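# Lay the mug on the pad as pictured

## Task

Set the mug on the pad with nothing else on it, lying in the same pose as in the goal picture (the reference image called manual), with every part of the mug inside the pad's edges and nothing toppled along the way.

## Robot and tools

Robot: a single six-joint UR-type arm (shoulder pan, shoulder lift, elbow, wrist 1, wrist 2, wrist 3) carrying a Robotiq 2F-85 two-finger gripper. There is no second arm, so every command describes one gripper.

Frames: the scene frame has its origin on the table top under the arm, +z up, and +y to the left when facing +x. The arm's base sits at (0, 0, +0.266) m and is tilted, with quat_wxyz (+0.935, -0.083, +0.342, -0.050). Every pose, target, velocity and camera pose in calls and results uses the arm's base frame, not the table frame. In base coordinates, straight up is (-0.631, -0.190, +0.752). Reported hand poses can be off by a few centimetres, more at long reach.

Gripper geometry: its fingers point along its own +z and close along its own y. end_effector_position is the spot between the pads when they are shut. Closed fingertips extend about 19 mm past that spot, open ones about 6 mm. A block about 10 cm long sticks out toward the gripper's +x and rotates with it.

A row (used by execute_actions and move) is 10 numbers: x, y, z, the absolute target position of end_effector_position in metres in the base frame; qw, qx, qy, qz, the absolute target orientation (w first) in the base frame; then position, force_limit, speed for the fingers, each from -1 to 1. Finger position +1 is fully open (85 mm), about -0.8 brings the pads together, and -1 squeezes until blocked. force_limit and speed together set grip strength; speed -1 is roughly 20 mm/s, 0 about 85, +1 about 150. A fast close from well open gives a hard grip (about 120 to 245 N per pad); a slow close at force_limit -1 gives roughly 30 N. To keep the fingers unchanged, resend the last three finger numbers exactly, because 0 is itself a command. Resend the orientation in every row too.

execute_actions: actions is a list of actions; each action is a list of 1 to 15 rows, one per 1/30 s control step, and a shorter action repeats its final row. Every target must lie within 0.6 m of the gripper's starting position along each gripper axis, or the action is rejected. Each step, commanded orientation is clipped to 32 degrees from the measured one, so big turns need several actions. cameras picks images by name, ["all"] or []. An empty actions list returns the full state plus all images.

move: target is one row or a list of up to 15 rows, all absolute poses in the base frame. speed is the path's top speed in m/s (0.002 to 3.6, default 0.25; turning limited to double that in rad/s), one value or one per segment. blend (m) rounds corners in a list; 0 stops at each. stop_force (N, 3 to 120) ends the path when the wrist sensor feels that much push; omit it when backing off a contact. zero (only with stop_force) chooses whether to re-zero first (default true). blocking=false returns early while the path continues (not allowed with stop_force). The result adds a move: line giving how it ended (done, off_target, moving, held, fault) and any limits (paced, held).

wait: seconds 0 to 10, holds the last command. stop: brakes a running move. zoom_image: camera is one of cam_head_left, cam_head_right, cam_high, cam_low, cam_wrist; region [x0, y0, x1, y1] in pixels, at most 504 by 504. show_instructions shows the goal picture. zero_wrist_force re-zeroes the force sensor. read_manual (section "licences") gives licence text. finished_scene takes scene, the current scene number printed at the end of results, and ends the scene for good.

Reading results: the state gives end_effector_position and end_effector_quat_wxyz in the base frame, velocities, Joint positions, Joint torques, Hand target (where the arm is actually being sent) and Tool commands. object_status: 0 fingers moving, 1 blocked while opening, 2 blocked while closing (a real grip), 3 reached the commanded spot or pads together. position_measured is in counts: 3 fully open, about 78 is 60 mm, 130 is 40 mm, 180 is 20 mm, 230 pads touching. Wrist force and Wrist torque are in the gripper's own axes, with a third line showing the peak since the last report. MOTOR HOT warns of heating; fault lines report stops. Cameras are 896x504 each.

Cautions: a net outside force near 150 N, or joint contact torque at the limits (130 N m for the big joints, 24.3 N m for the wrists), freezes the arm for 10 s. The arm is stiff: aiming even slightly past a firm surface can fault it, and faster motion hits harder. Approach surfaces slowly with stop_force. Do not route paths near the base; go around it. Do not squeeze hard on something still resting on a surface, swing loads fast, drop parts or release them while moving. Nothing may fall off the table or be left off it. Holding loads, stretching the arm out or pushing at unreachable poses heats motors; at 85 °C the arm brakes for 30 s or more.

Each tool is called as name(argument=value, ...) on one line, values as JSON.

Reference images:

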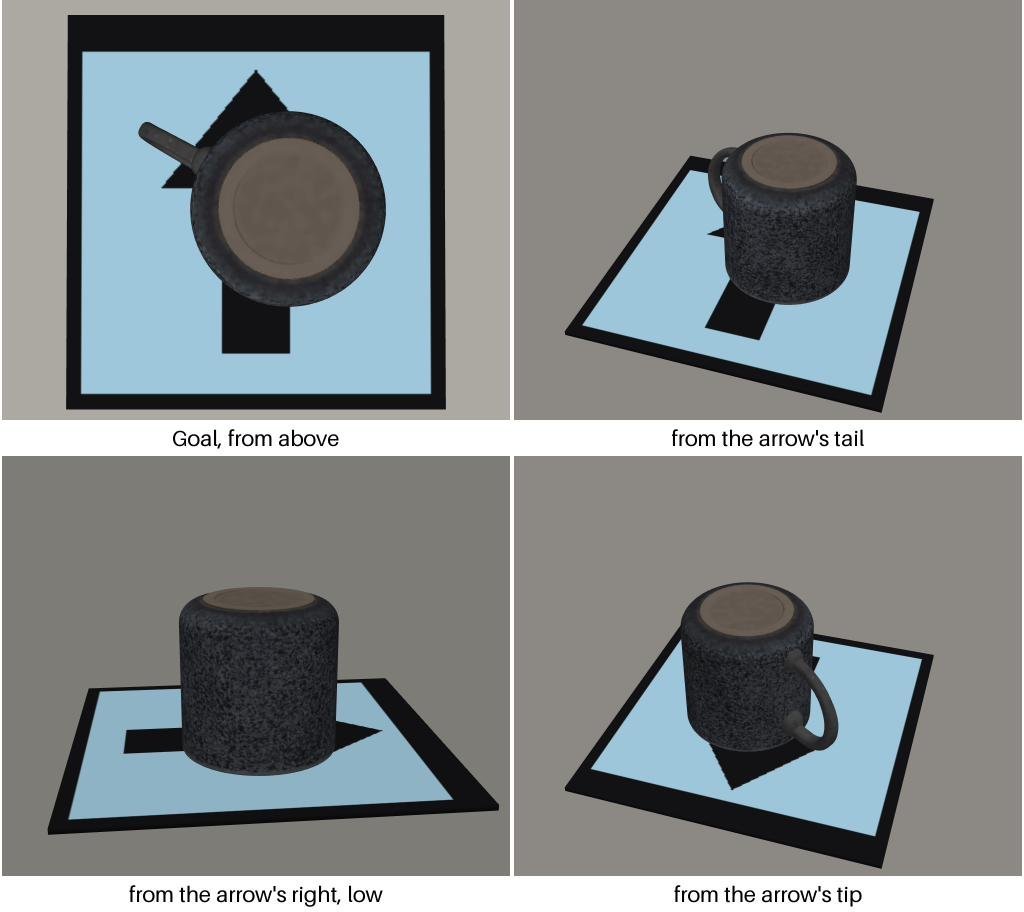

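## Session

execute_actions(actions=[])

Scene clock: 0.00 s.
end_effector_position=(+0.2818, +0.2514, +0.4598) position_measured=3 object_status=3 end_effector_quat_wxyz=(+0.161, +0.658, +0.680, +0.279)
Joint positions: [0.436 -2.206 1.952 -1.967 -1.666 1.941]
Joint velocities: within noise
Joint torques (N m): no reading
Motor temperatures (°C): [33 38 33 46 33 42]
Wrist force (N): no reading
Wrist torque (N m): no reading
Wrist force, peak (N): no reading
Hand target: +0.2818, +0.2514, +0.4598; +0.161, +0.658, +0.680, +0.279
Tool commands: gripper/position=+1.0 gripper/force_limit=+1.0 gripper/speed=+1.0

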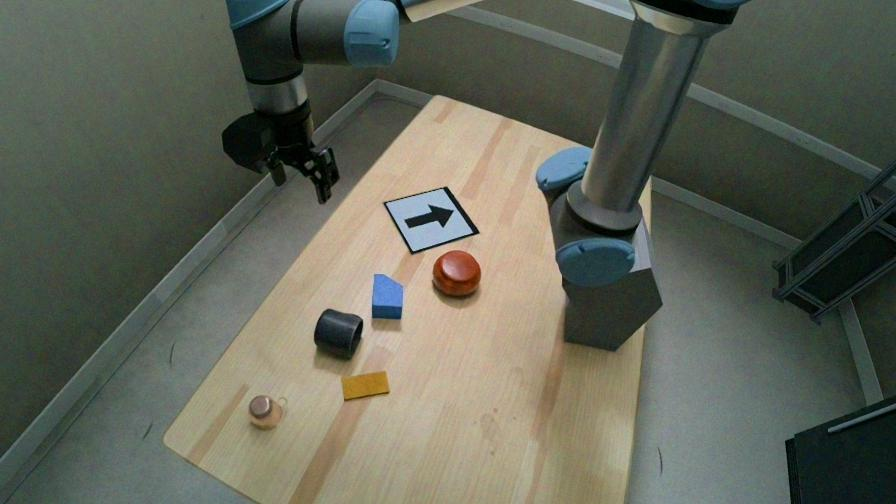

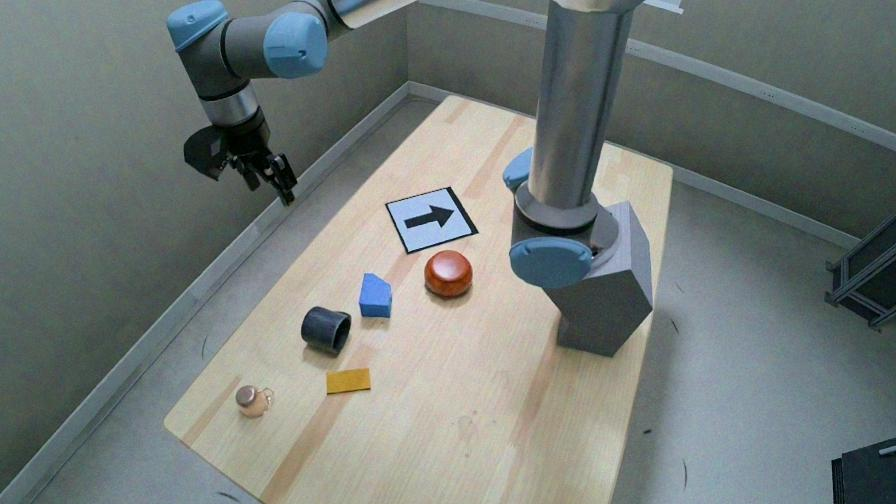

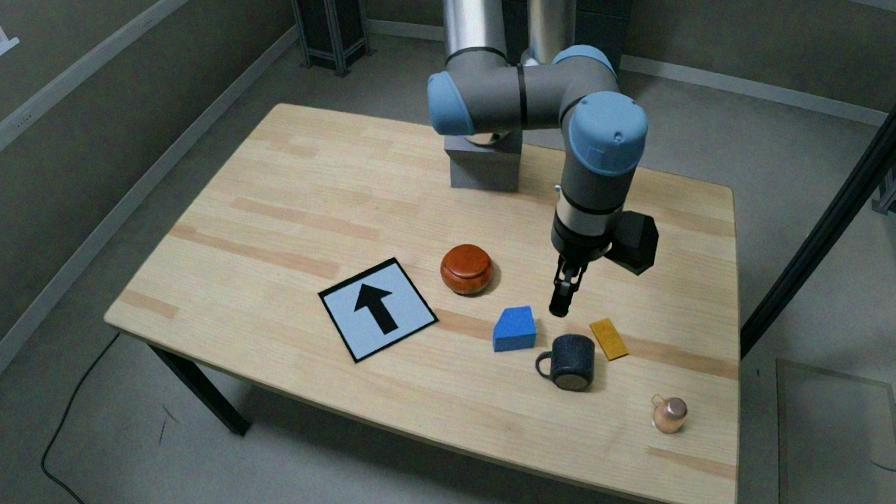

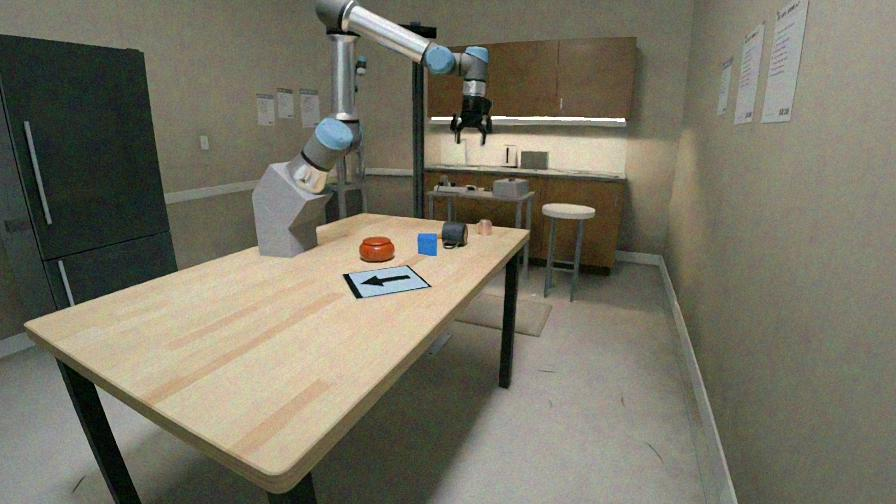

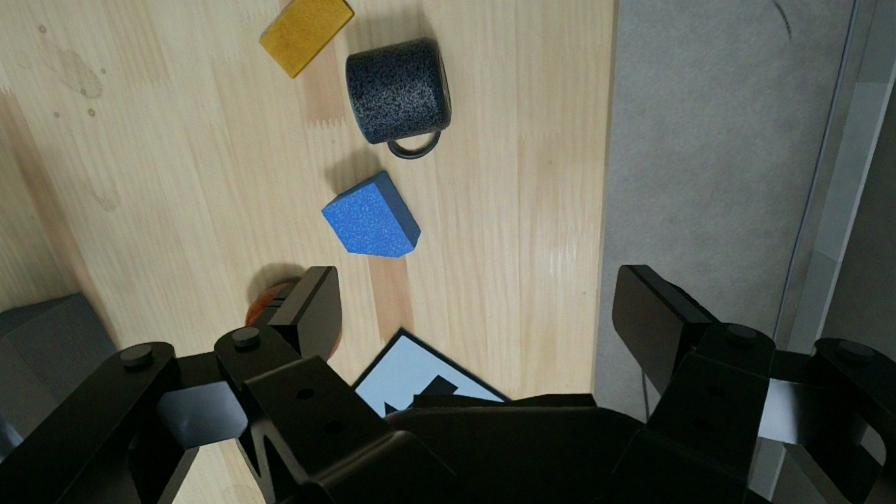

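zoom_image(camera="cam_high", region=[480, 280, 740, 450])

zoom_image(camera="cam_high", region=[300, 220, 520, 380])

zoom_image(camera="cam_wrist", region=[240, 0, 520, 280])

zoom_image(camera="cam_low", region=[330, 200, 530, 310])

zoom_image(camera="cam_head_left", region=[220, 240, 500, 440])

Scaled by 1.938 from the camera's 896x504 image, which has a finer 1280x720 frame.

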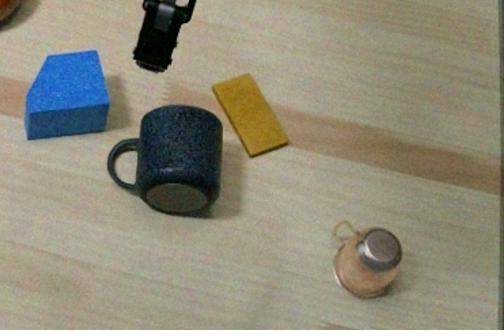

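Scaled by 2.291 from the camera's 896x504 image, which has a finer 1280x720 frame.

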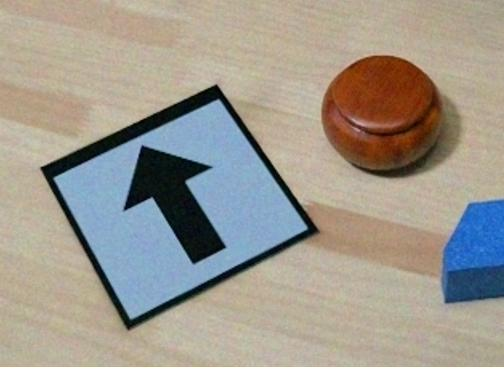

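Scaled by 1.800 from the camera's 896x504 image, which has a finer 1280x720 frame.

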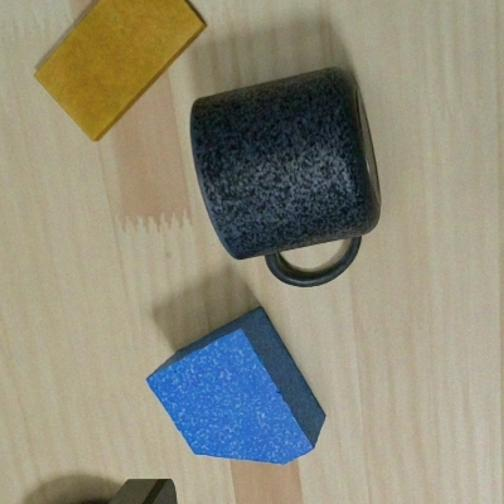

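Scaled by 2.520 from the camera's 896x504 image, which has a finer 1280x720 frame.

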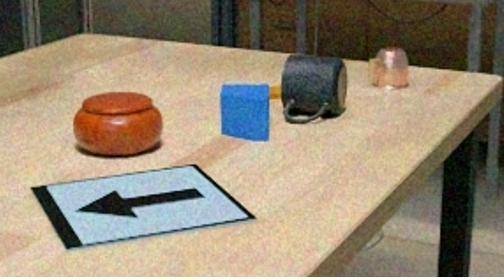

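Scaled by 1.800 from the camera's 896x504 image, which has a finer 1280x720 frame.

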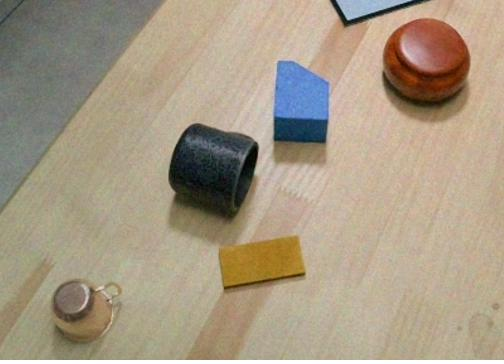

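move(target=[0.4074, 0.3553, 0.3196, -0.0422, 0.9892, 0.1052, 0.0923, 1, 1, 1], speed=0.4, cameras=["cam_wrist", "cam_high", "cam_low", "cam_head_left"])

Scene clock: 237.80 s.
end_effector_position=(+0.4074, +0.3552, +0.3197) position_measured=3 object_status=3 end_effector_quat_wxyz=(-0.042, +0.989, +0.105, +0.092)
Joint positions: [0.461 -1.611 1.703 -1.865 -1.556 3.392]
Joint torques (N m): [20.78 -37.65 -4.45 -1.48 -0.64 1.92]
Wrist force (N): [0.7 0.6 0.4]
Wrist torque (N m): [0.09 0.10 -0.04]
Wrist force, peak (N): [1.5 0.8 1.2]
Hand target: +0.4074, +0.3553, +0.3196; -0.042, +0.989, +0.105, +0.092
Off the commanded pose: 0.000 m, 0 deg.
move: done
camera_calibration:
cam_wrist: T_world_to_cam=[[0.196553, -0.978804, -0.0575357, 0.298766], [-0.964966, -0.203509, 0.165607, 0.430818], [-0.173806, 0.0229695, -0.984512, 0.508124], [0, 0, 0, 1]] pos_world=[0.445316, 0.368437, 0.446098]
Images, in order (width x height): cam_head_left 896x504, cam_high 896x504, cam_low 896x504, cam_wrist 896x504.

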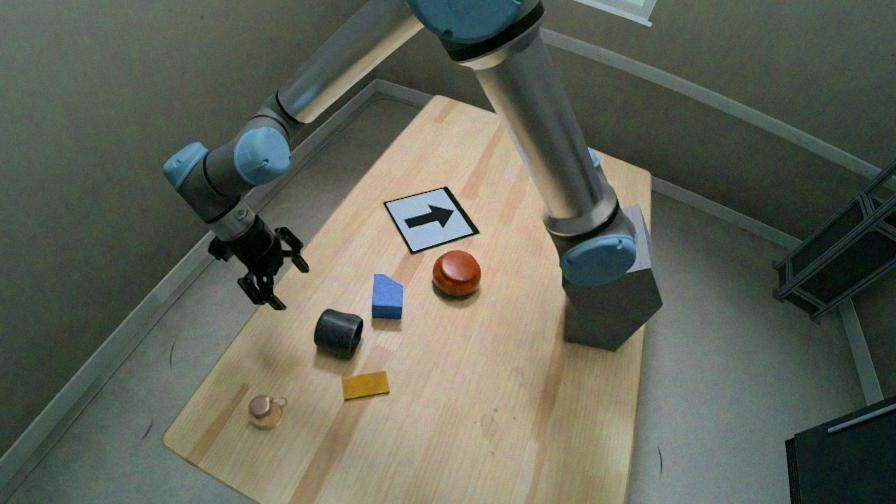

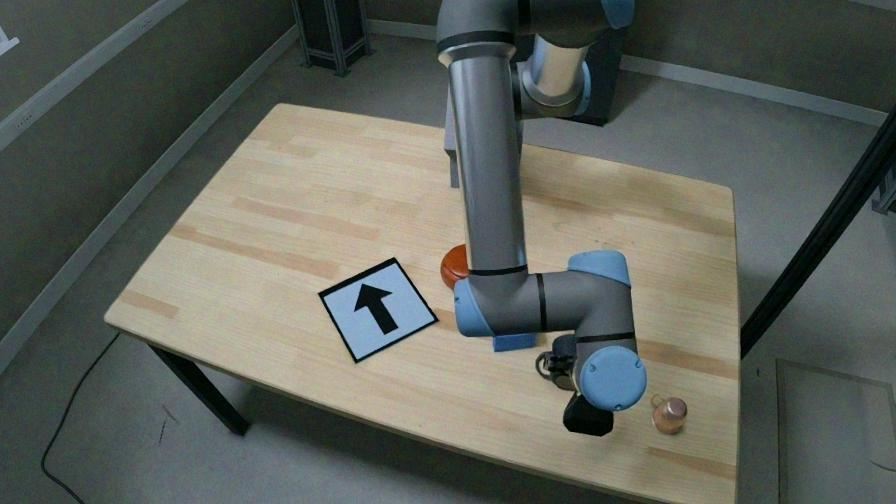

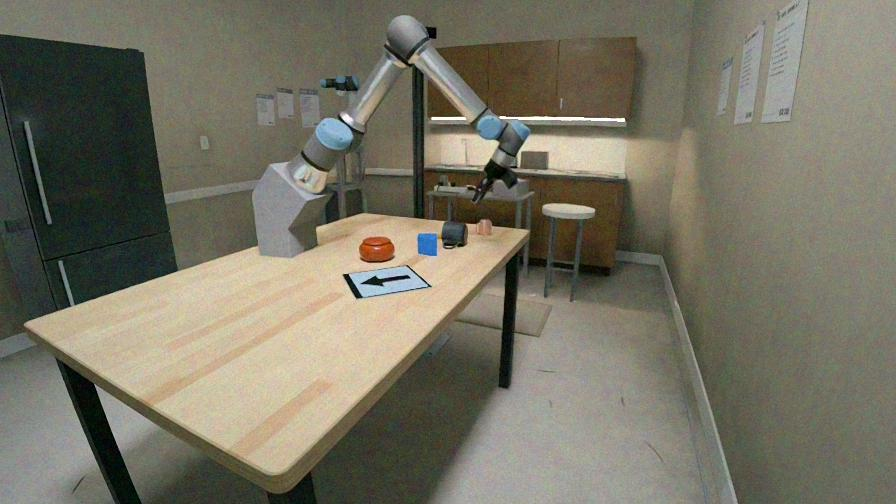

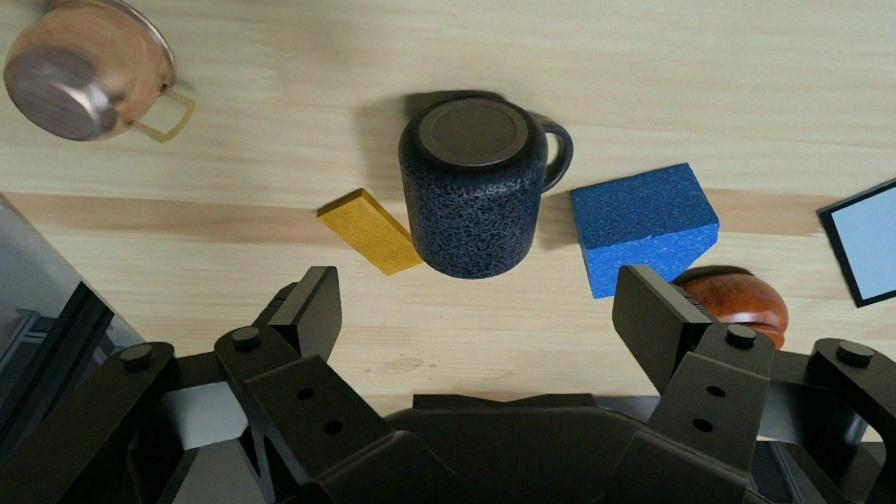

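zoom_image(camera="cam_wrist", region=[360, 70, 660, 310])

Scaled by 1.680 from the camera's 896x504 image, which has a finer 1280x720 frame.

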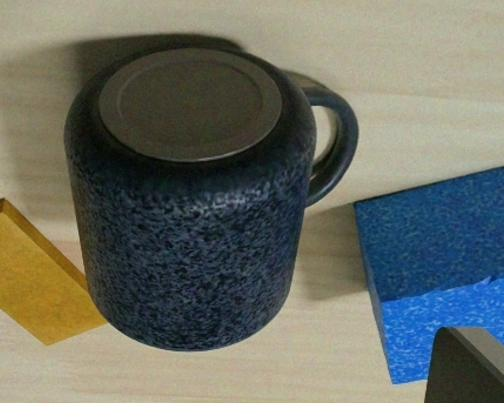

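zoom_image(camera="cam_wrist", region=[490, 90, 620, 220])

Scaled by 3.877 from the camera's 896x504 image, which has a finer 1280x720 frame.

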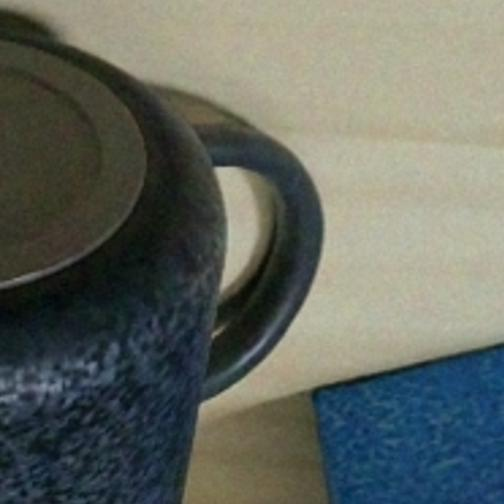

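move(target=[[0.4303, 0.2036, 0.3177, -0.0429, 0.4837, 0.8040, 0.3438, -0.365, 0, 0], [0.4595, 0.2695, 0.2333, -0.0429, 0.4837, 0.8040, 0.3438, -0.365, 0, 0]], speed=[0.4, 0.2], cameras=["cam_wrist", "cam_low", "cam_head_left"])

Scene clock: 589.67 s.
end_effector_position=(+0.4595, +0.2694, +0.2333) position_measured=175 object_status=3 end_effector_quat_wxyz=(-0.043, +0.484, +0.804, +0.344)
Joint positions: [-0.042 -1.699 2.191 -2.366 -0.921 1.144]
Joint torques (N m): [15.61 -23.72 -18.91 -4.01 3.22 1.51]
Wrist force (N): [0.3 -0.7 -0.6]
Wrist torque (N m): [-0.19 -0.31 0.16]
Wrist force, peak (N): [0.4 -0.5 -2.9]
Hand target: +0.4595, +0.2695, +0.2333; -0.043, +0.484, +0.804, +0.344
Off the commanded pose: 0.000 m, 0 deg.
move: done
camera_calibration:
cam_wrist: T_world_to_cam=[[0.81378, 0.276147, 0.511375, -0.554942], [0.385622, -0.914869, -0.119626, 0.115547], [0.434807, 0.294547, -0.850991, 0.0501285], [0, 0, 0, 1]] pos_world=[0.385247, 0.24419, 0.340265]
Images, in order (width x height): cam_head_left 896x504, cam_low 896x504, cam_wrist 896x504.

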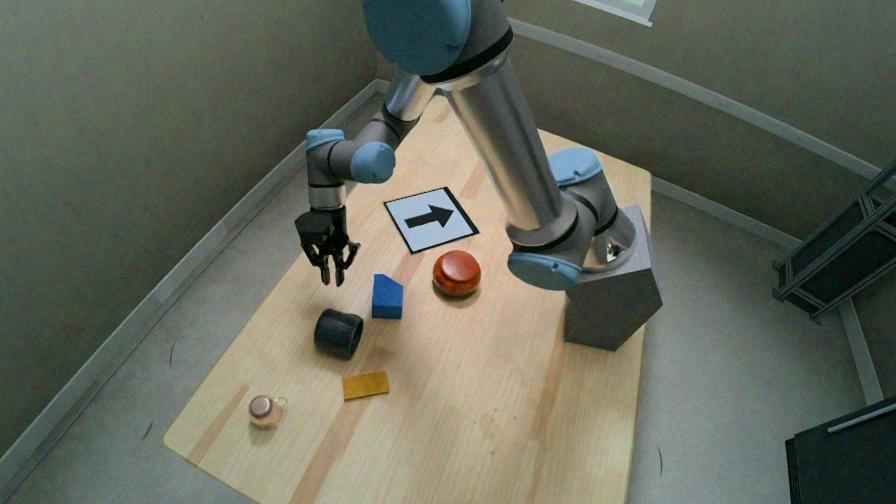

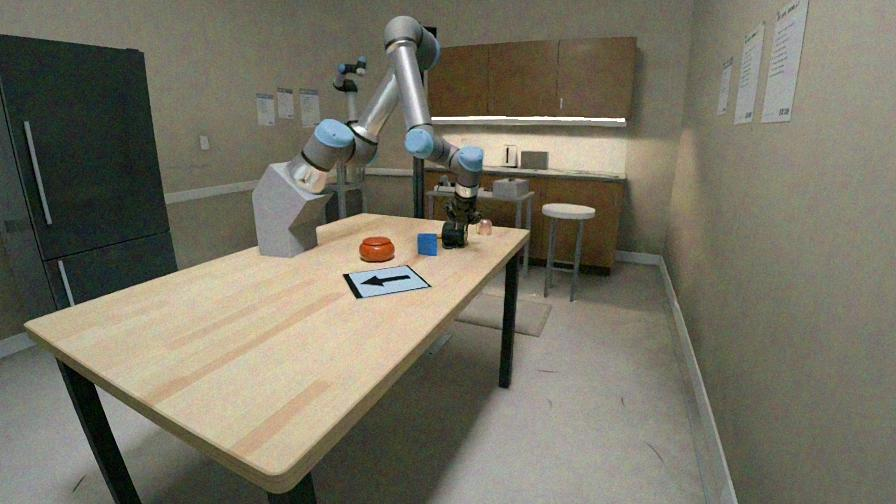

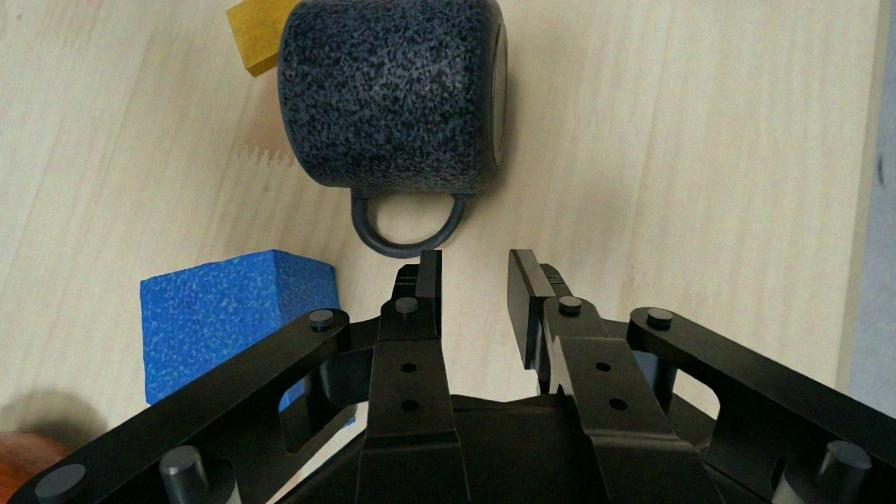

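zoom_image(camera="cam_wrist", region=[260, 0, 580, 300])

Scaled by 1.575 from the camera's 896x504 image, which has a finer 1280x720 frame.

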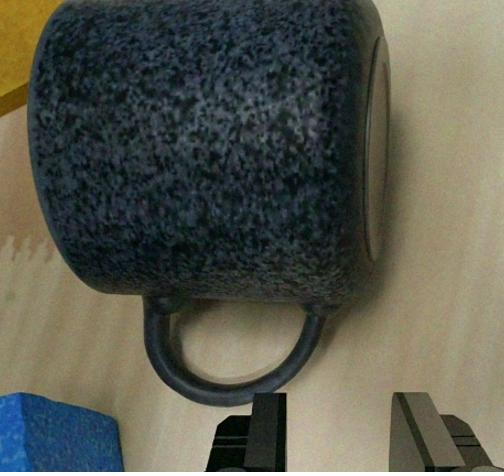

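move(target=[0.4730, 0.3037, 0.1923, -0.0429, 0.4837, 0.8040, 0.3438, -0.365, 0, 0], speed=0.08, cameras=["cam_wrist", "cam_low"])

zoom_image(camera="cam_wrist", region=[340, 140, 560, 290])

zoom_image(camera="cam_low", region=[410, 200, 500, 260])

Scene clock: 643.13 s.
end_effector_position=(+0.4729, +0.3037, +0.1923) position_measured=175 object_status=3 end_effector_quat_wxyz=(-0.043, +0.484, +0.804, +0.344)
Joint positions: [0.043 -1.56 2.204 -2.577 -0.95 1.244]
Joint torques (N m): [5.2 -27.52 -16.76 -2.87 3.35 -0.58]
Wrist force (N): [0.2 -0.7 -0.7]
Wrist torque (N m): [-0.18 -0.30 0.13]
Wrist force, peak (N): [0.2 -0.4 -1.7]
Hand target: +0.4730, +0.3037, +0.1923; -0.043, +0.484, +0.804, +0.344
Off the commanded pose: 0.000 m, 0 deg.
move: done
camera_calibration:
cam_wrist: T_world_to_cam=[[0.81387, 0.276146, 0.511233, -0.554399], [0.385551, -0.914903, -0.119598, 0.136754], [0.434702, 0.294443, -0.85108, -0.000607762], [0, 0, 0, 1]] pos_world=[0.398747, 0.278391, 0.299265]
Images, in order (width x height): cam_low 896x504, cam_wrist 896x504.

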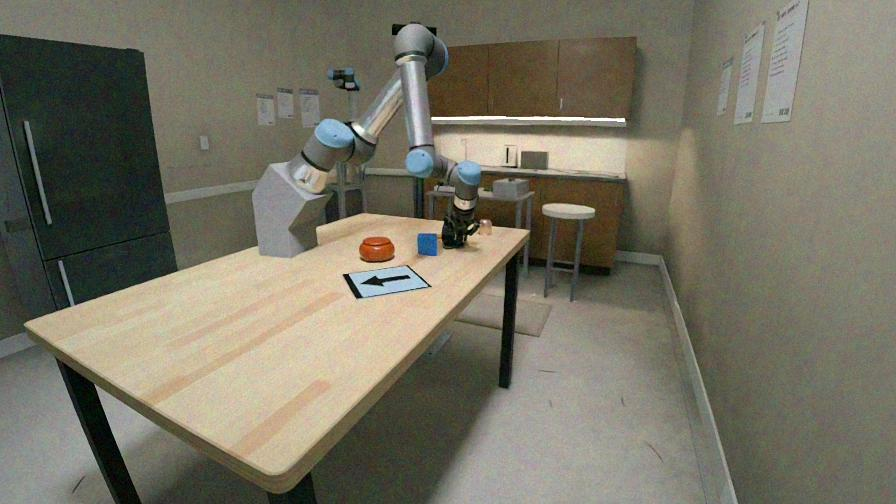

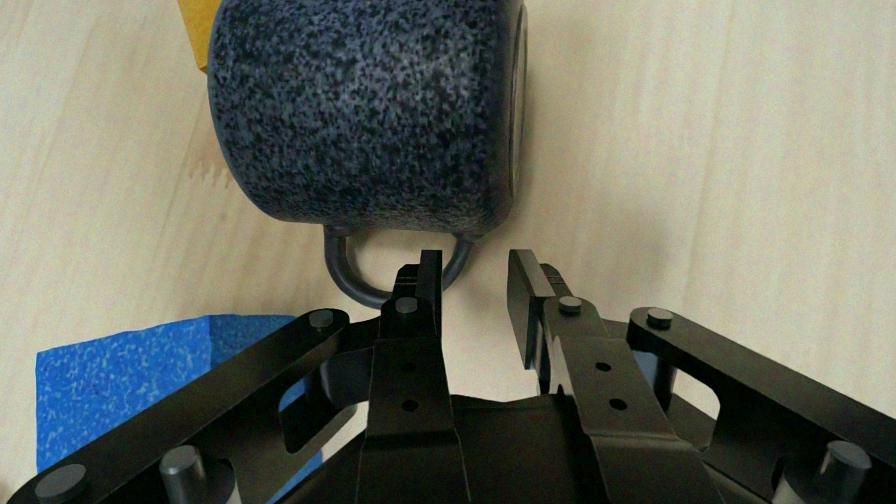

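Scaled by 2.291 from the camera's 896x504 image, which has a finer 1280x720 frame.

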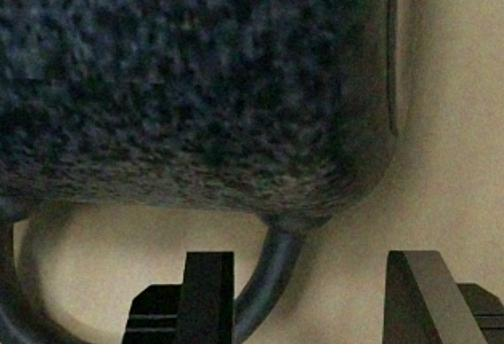

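Scaled by 5.600 from the camera's 896x504 image, which has a finer 1280x720 frame.

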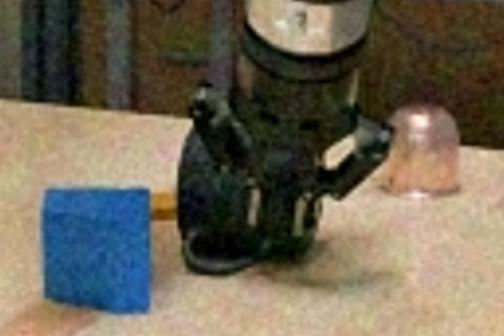

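move(target=[0.4731, 0.3085, 0.1835, -0.0786, 0.5651, 0.7490, 0.3374, -0.365, 0, 0], speed=0.08, cameras=["cam_wrist"])

zoom_image(camera="cam_wrist", region=[340, 140, 560, 290])

Scene clock: 675.10 s.
end_effector_position=(+0.4731, +0.3085, +0.1834) position_measured=175 object_status=3 end_effector_quat_wxyz=(-0.079, +0.565, +0.749, +0.337)
Joint positions: [0.055 -1.538 2.212 -2.615 -0.954 1.467]
Joint torques (N m): [7.37 -41.42 0.32 -0.92 -0.83 -0.19]
Wrist force (N): [-0.1 -0.7 -0.6]
Wrist torque (N m): [-0.25 -0.25 0.14]
Wrist force, peak (N): [0.2 -0.9 -0.9]
Hand target: +0.4731, +0.3085, +0.1835; -0.079, +0.565, +0.749, +0.337
Off the commanded pose: 0.000 m, 0 deg.
move: done
camera_calibration:
cam_wrist: T_world_to_cam=[[0.90278, 0.113375, 0.41489, -0.525422], [0.215823, -0.953807, -0.208978, 0.248788], [0.372032, 0.278204, -0.885548, 0.0313881], [0, 0, 0, 1]] pos_world=[0.408969, 0.288133, 0.297779]
Images, in order (width x height): cam_wrist 896x504.

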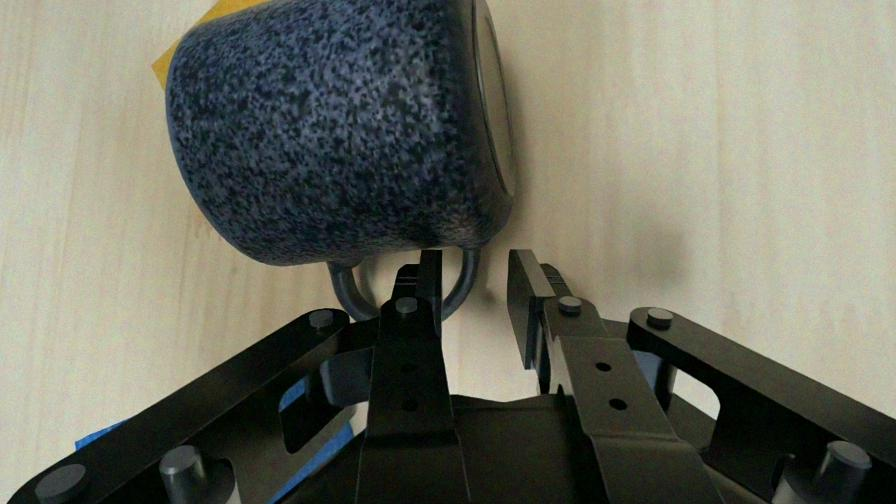

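Scaled by 2.291 from the camera's 896x504 image, which has a finer 1280x720 frame.

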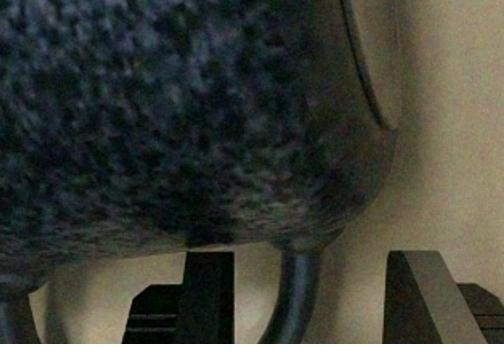

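move(target=[0.4760, 0.3086, 0.1773, -0.0786, 0.5651, 0.7490, 0.3374, -0.365, 0, 0], speed=0.05, cameras=["cam_wrist"])

zoom_image(camera="cam_wrist", region=[340, 140, 560, 290])

Scene clock: 695.77 s.
end_effector_position=(+0.4760, +0.3086, +0.1772) position_measured=175 object_status=3 end_effector_quat_wxyz=(-0.079, +0.565, +0.749, +0.337)
Joint positions: [0.055 -1.52 2.213 -2.635 -0.954 1.467]
Joint torques (N m): [0.11 -41.94 3.58 -0.83 2.41 -1.59]
Wrist force (N): [0.4 -1.0 -0.5]
Wrist torque (N m): [-0.30 -0.29 0.15]
Wrist force, peak (N): [0.1 -1.0 -0.9]
Hand target: +0.4760, +0.3086, +0.1773; -0.079, +0.565, +0.749, +0.337
Off the commanded pose: 0.000 m, 0 deg.
move: done
camera_calibration:
cam_wrist: T_world_to_cam=[[0.902766, 0.113265, 0.414952, -0.52555], [0.215735, -0.953823, -0.208997, 0.246987], [0.372119, 0.278195, -0.885514, 0.0247109], [0, 0, 0, 1]] pos_world=[0.411969, 0.288234, 0.291579]
Images, in order (width x height): cam_wrist 896x504.

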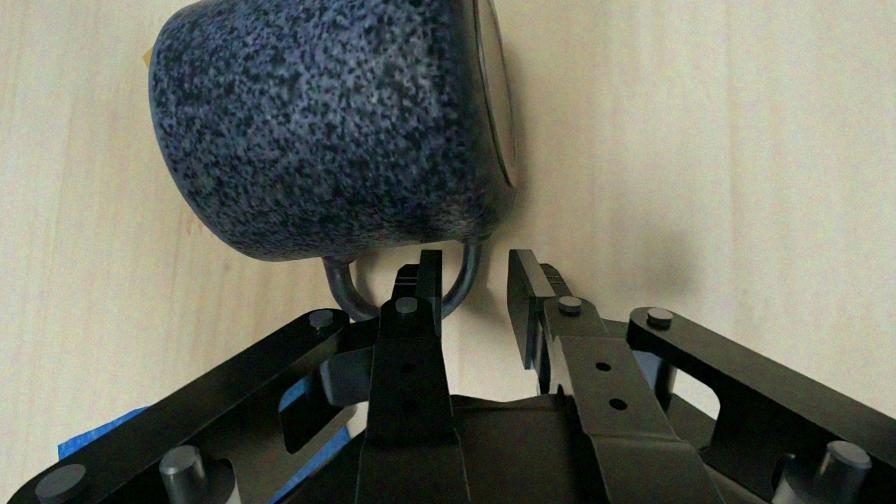

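Scaled by 2.291 from the camera's 896x504 image, which has a finer 1280x720 frame.

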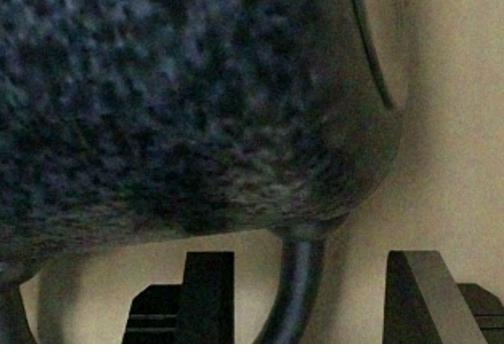

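move(target=[0.4815, 0.3210, 0.1613, -0.0786, 0.5651, 0.7490, 0.3374, -0.365, 0, 0], speed=0.012, stop_force=4, cameras=["cam_wrist", "cam_low"])

zoom_image(camera="cam_wrist", region=[340, 140, 560, 290])

zoom_image(camera="cam_low", region=[410, 200, 500, 260])

Scene clock: 705.97 s.
end_effector_position=(+0.4808, +0.3193, +0.1634) position_measured=175 object_status=3 end_effector_quat_wxyz=(-0.079, +0.565, +0.749, +0.337)
Joint positions: [0.08 -1.47 2.209 -2.697 -0.963 1.495]
Joint torques (N m): [-1.43 -36.34 7.16 -2.87 2.22 -1.6]
Motor temperatures (°C): [32 35 32 42 33 37]
Wrist force (N): [2.9 -1.5 -3.5]
Wrist torque (N m): [-0.30 -0.30 0.05]
Wrist force, peak (N): [5.1 -5.6 -14.6]
Hand target: +0.4808, +0.3193, +0.1634; -0.079, +0.565, +0.749, +0.337
Off the commanded pose: 0.003 m, 0 deg.
move: contact
camera_calibration:
cam_wrist: T_world_to_cam=[[0.902766, 0.113265, 0.414952, -0.525279], [0.215735, -0.953823, -0.208997, 0.253295], [0.372119, 0.278195, -0.885514, 0.00776517], [0, 0, 0, 1]] pos_world=[0.416669, 0.298934, 0.277779]
Images, in order (width x height): cam_low 896x504, cam_wrist 896x504.

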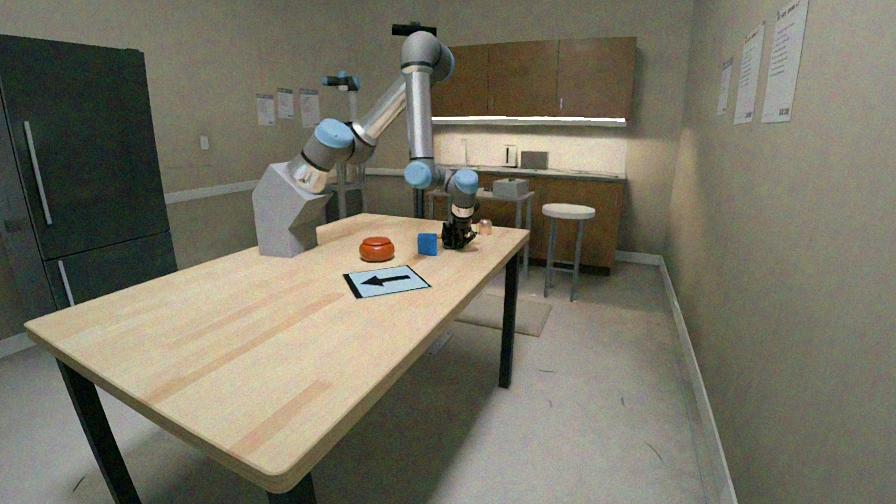

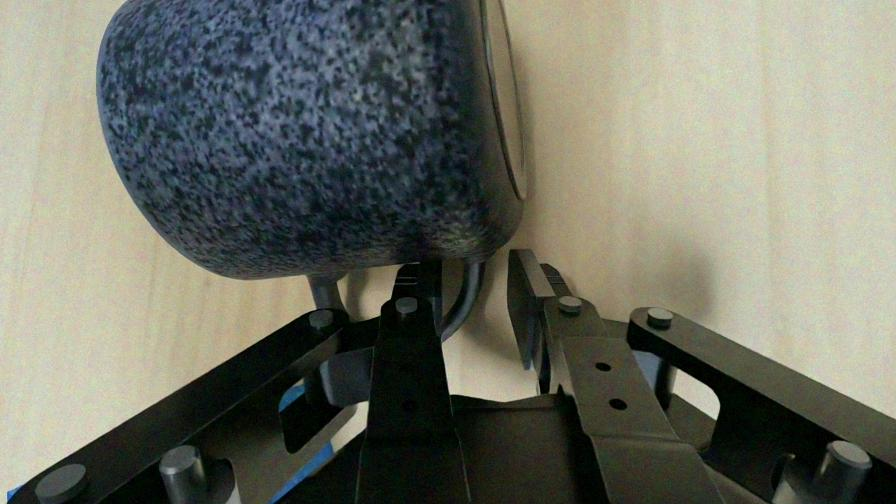

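Scaled by 2.291 from the camera's 896x504 image, which has a finer 1280x720 frame.

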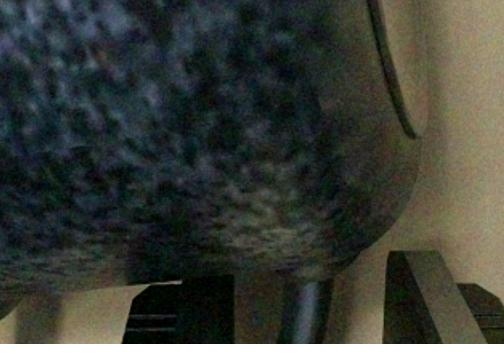

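Scaled by 5.600 from the camera's 896x504 image, which has a finer 1280x720 frame.

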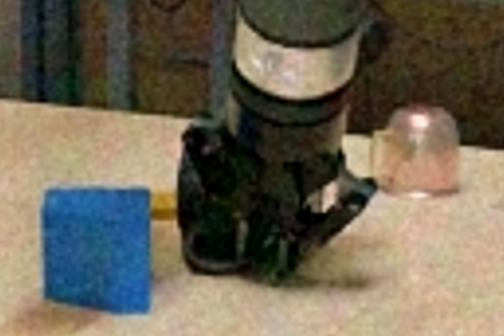

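move(target=[0.4792, 0.3182, 0.1640, -0.0786, 0.5651, 0.7490, 0.3374, -0.365, 0, 0], speed=0.03)

move(target=[0.4792, 0.3182, 0.1640, -0.0786, 0.5651, 0.7490, 0.3374, -0.563, 0, -0.8], speed=0.03)

move(target=[0.4805, 0.3212, 0.1602, -0.0786, 0.5651, 0.7490, 0.3374, -0.563, 0, -0.8], speed=0.008, stop_force=4, cameras=["cam_wrist"])

zoom_image(camera="cam_wrist", region=[340, 140, 560, 350])

Scene clock: 727.90 s.
end_effector_position=(+0.4792, +0.3182, +0.1640) position_measured=175 object_status=3 end_effector_quat_wxyz=(-0.079, +0.565, +0.749, +0.337)
Joint positions: [0.077 -1.476 2.213 -2.694 -0.962 1.492]
Joint torques (N m): [3.68 -32.35 -0.43 -1.23 3.11 -0.83]
Wrist force (N): [0.0 -0.6 -0.4]
Wrist torque (N m): [-0.24 -0.26 0.15]
Wrist force, peak (N): [3.0 -1.7 -3.9]
Hand target: +0.4792, +0.3182, +0.1640; -0.079, +0.565, +0.749, +0.337
Off the commanded pose: 0.000 m, 0 deg.
move: done

Scene clock: 728.47 s.
end_effector_position=(+0.4792, +0.3182, +0.1640) position_measured=200 object_status=0 end_effector_quat_wxyz=(-0.079, +0.565, +0.749, +0.337)
Joint positions: [0.077 -1.476 2.213 -2.694 -0.962 1.492]
Joint torques (N m): [13.81 -29.36 -13.41 -2.98 2.35 1.83]
Wrist force (N): [0.0 -0.7 -0.5]
Wrist torque (N m): [-0.27 -0.25 0.16]
Wrist force, peak (N): [0.4 -1.0 -0.5]
Hand target: +0.4792, +0.3182, +0.1640; -0.079, +0.565, +0.749, +0.337
Off the commanded pose: 0.000 m, 0 deg.
move: done

Scene clock: 729.73 s.
end_effector_position=(+0.4801, +0.3202, +0.1615) position_measured=200 object_status=3 end_effector_quat_wxyz=(-0.079, +0.565, +0.749, +0.337)
Joint positions: [0.082 -1.466 2.212 -2.705 -0.964 1.498]
Joint torques (N m): [-0.86 -41.27 5.04 -1.48 2.18 -1.69]
Wrist force (N): [2.4 -2.2 -2.8]
Wrist torque (N m): [-0.26 -0.28 0.07]
Wrist force, peak (N): [3.9 -3.4 -10.3]
Hand target: +0.4801, +0.3202, +0.1615; -0.079, +0.565, +0.749, +0.337
Off the commanded pose: 0.002 m, 0 deg.
move: contact
camera_calibration:
cam_wrist: T_world_to_cam=[[0.902766, 0.113265, 0.414952, -0.52396], [0.215735, -0.953823, -0.208997, 0.253907], [0.372119, 0.278195, -0.885514, 0.0060928], [0, 0, 0, 1]] pos_world=[0.415969, 0.299834, 0.275879]
Images, in order (width x height): cam_wrist 896x504.

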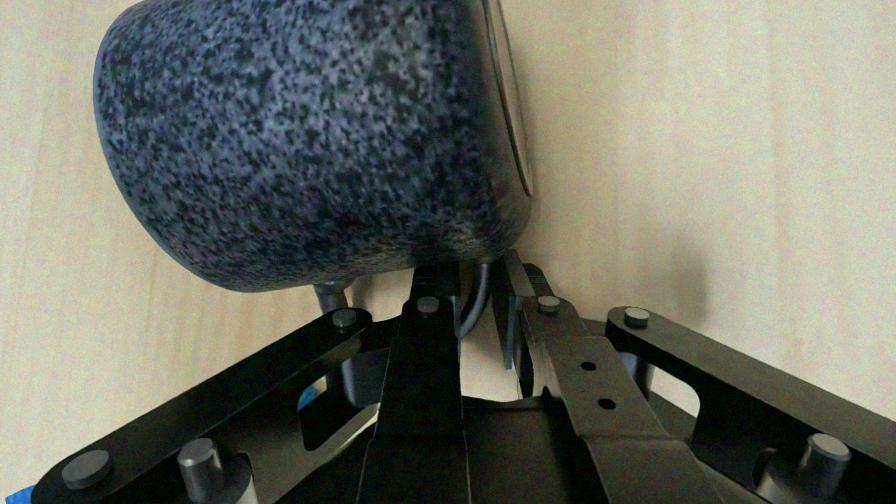

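Scaled by 2.291 from the camera's 896x504 image, which has a finer 1280x720 frame.

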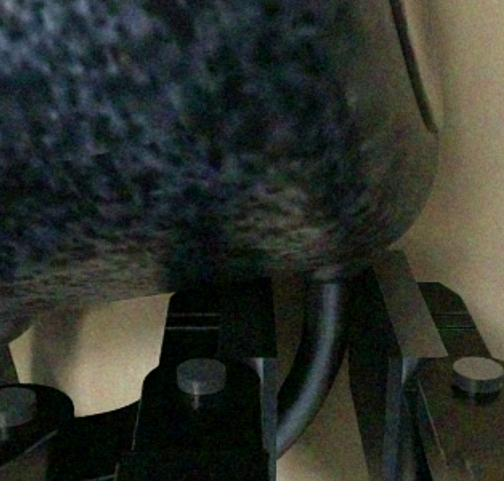

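move(target=[[0.4799, 0.3198, 0.1620, -0.0786, 0.5651, 0.7490, 0.3374, -0.563, 0, -0.8]], speed=0.03)

move(target=[[0.4799, 0.3198, 0.1620, -0.0786, 0.5651, 0.7490, 0.3374, -1, 1, -1]], speed=0.03, cameras=["cam_wrist"])

zoom_image(camera="cam_wrist", region=[340, 140, 560, 350])

Scene clock: 738.37 s.
end_effector_position=(+0.4799, +0.3198, +0.1620) position_measured=200 object_status=3 end_effector_quat_wxyz=(-0.079, +0.565, +0.749, +0.337)
Joint positions: [0.081 -1.468 2.212 -2.703 -0.963 1.497]
Joint torques (N m): [1.72 -39.55 6.11 -0.94 3.15 -1.41]
Wrist force (N): [0.1 -0.9 -0.4]
Wrist torque (N m): [-0.26 -0.25 0.13]
Wrist force, peak (N): [2.8 -2.7 -3.3]
Hand target: +0.4799, +0.3198, +0.1620; -0.079, +0.565, +0.749, +0.337
Off the commanded pose: 0.000 m, 0 deg.
move: done

Scene clock: 739.27 s.
end_effector_position=(+0.4799, +0.3198, +0.1620) position_measured=216 object_status=0 end_effector_quat_wxyz=(-0.079, +0.565, +0.749, +0.337)
Joint positions: [0.081 -1.468 2.212 -2.703 -0.963 1.497]
Joint torques (N m): [5.83 -31.62 4.63 -3.34 2.52 0]
Wrist force (N): [-0.7 -0.5 1.0]
Wrist torque (N m): [-0.30 -0.34 0.15]
Wrist force, peak (N): [-1.3 0.0 1.3]
Hand target: +0.4799, +0.3198, +0.1620; -0.079, +0.565, +0.749, +0.337
Off the commanded pose: 0.000 m, 0 deg.
move: done
camera_calibration:
cam_wrist: T_world_to_cam=[[0.902766, 0.113265, 0.414952, -0.524032], [0.215735, -0.953823, -0.208997, 0.253651], [0.372119, 0.278195, -0.885514, 0.00668405], [0, 0, 0, 1]] pos_world=[0.415869, 0.299434, 0.276379]
Images, in order (width x height): cam_wrist 896x504.

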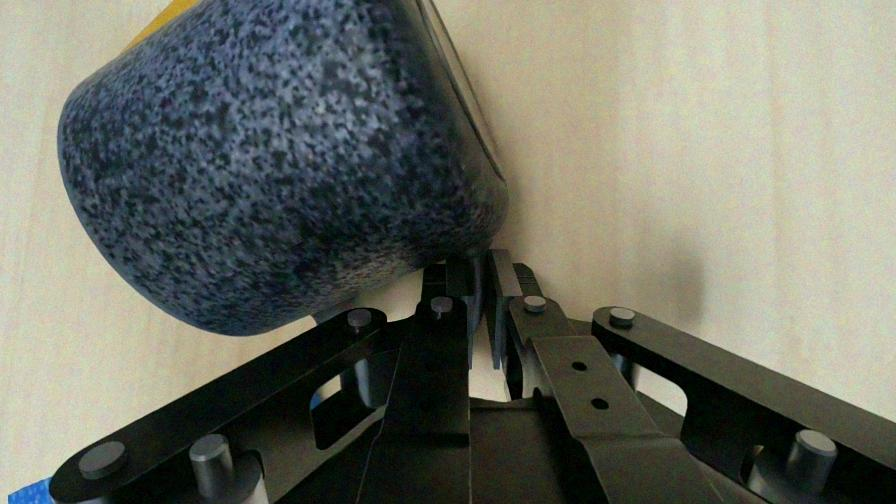

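Scaled by 2.291 from the camera's 896x504 image, which has a finer 1280x720 frame.

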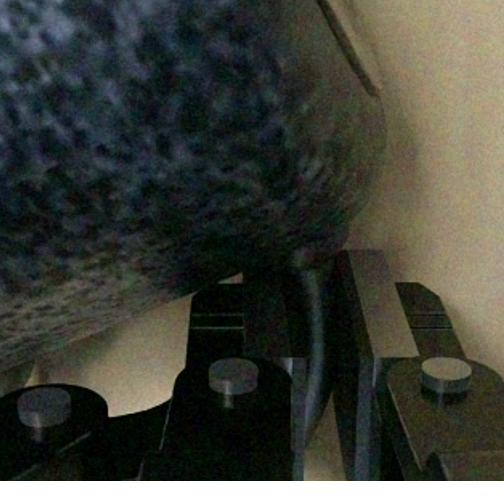

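wait(seconds=0.5, cameras=["cam_wrist", "cam_low"])

zoom_image(camera="cam_low", region=[410, 200, 500, 260])

Scene clock: 743.47 s.
end_effector_position=(+0.4799, +0.3198, +0.1620) position_measured=216 object_status=2 end_effector_quat_wxyz=(-0.079, +0.565, +0.749, +0.337)
Joint positions: [0.081 -1.468 2.212 -2.703 -0.963 1.497]
Joint torques (N m): [15.1 -29.7 -0.75 -3.19 -0.38 1.97]
Wrist force (N): [-1.1 -0.1 0.9]
Wrist torque (N m): [-0.27 -0.30 0.14]
Wrist force, peak (N): [-1.3 -0.1 1.3]
Hand target: +0.4799, +0.3198, +0.1620; -0.079, +0.565, +0.749, +0.337
Tool commands: gripper/position=-1.0 gripper/force_limit=+1.0 gripper/speed=-1.0
Off the commanded pose: 0.000 m, 0 deg.
wait: 0.50 s; at rest from the start
camera_calibration:
cam_wrist: T_world_to_cam=[[0.902766, 0.113265, 0.414952, -0.524032], [0.215735, -0.953823, -0.208997, 0.253651], [0.372119, 0.278195, -0.885514, 0.00668405], [0, 0, 0, 1]] pos_world=[0.415869, 0.299434, 0.276379]
Images, in order (width x height): cam_low 896x504, cam_wrist 896x504.

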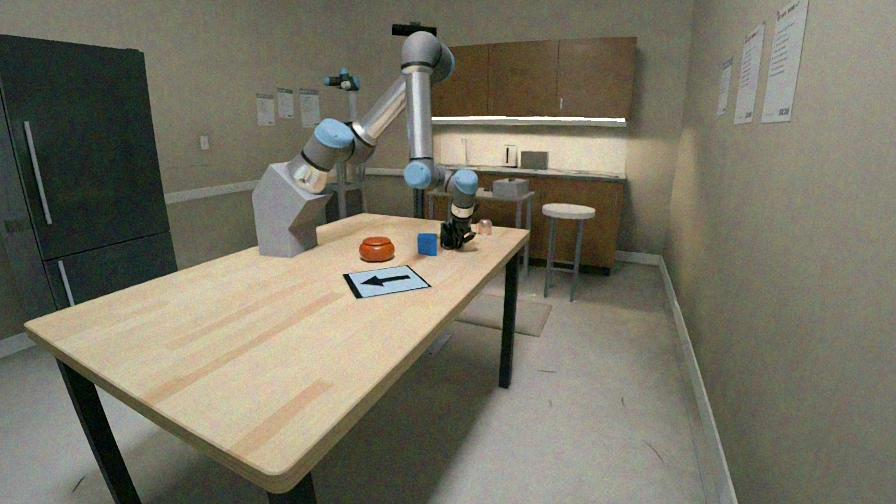

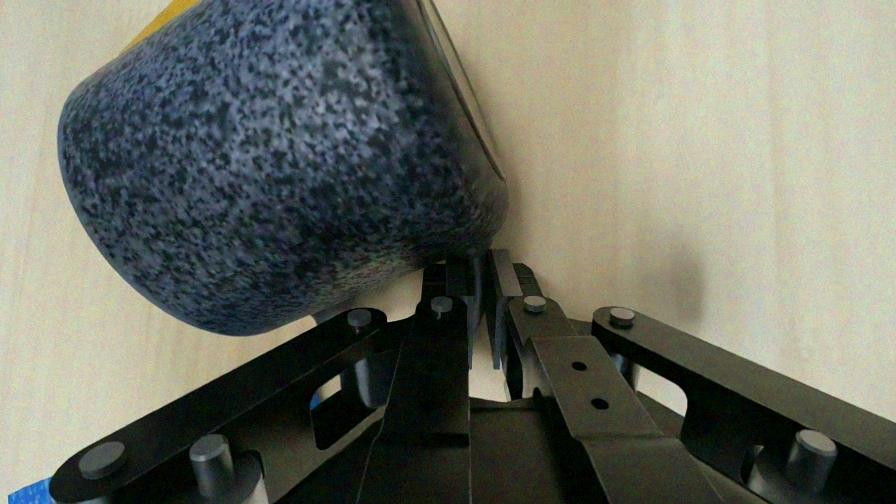

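Scaled by 5.600 from the camera's 896x504 image, which has a finer 1280x720 frame.

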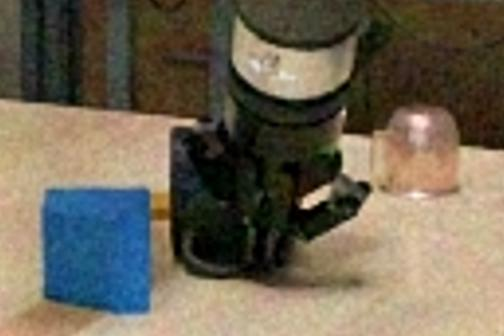

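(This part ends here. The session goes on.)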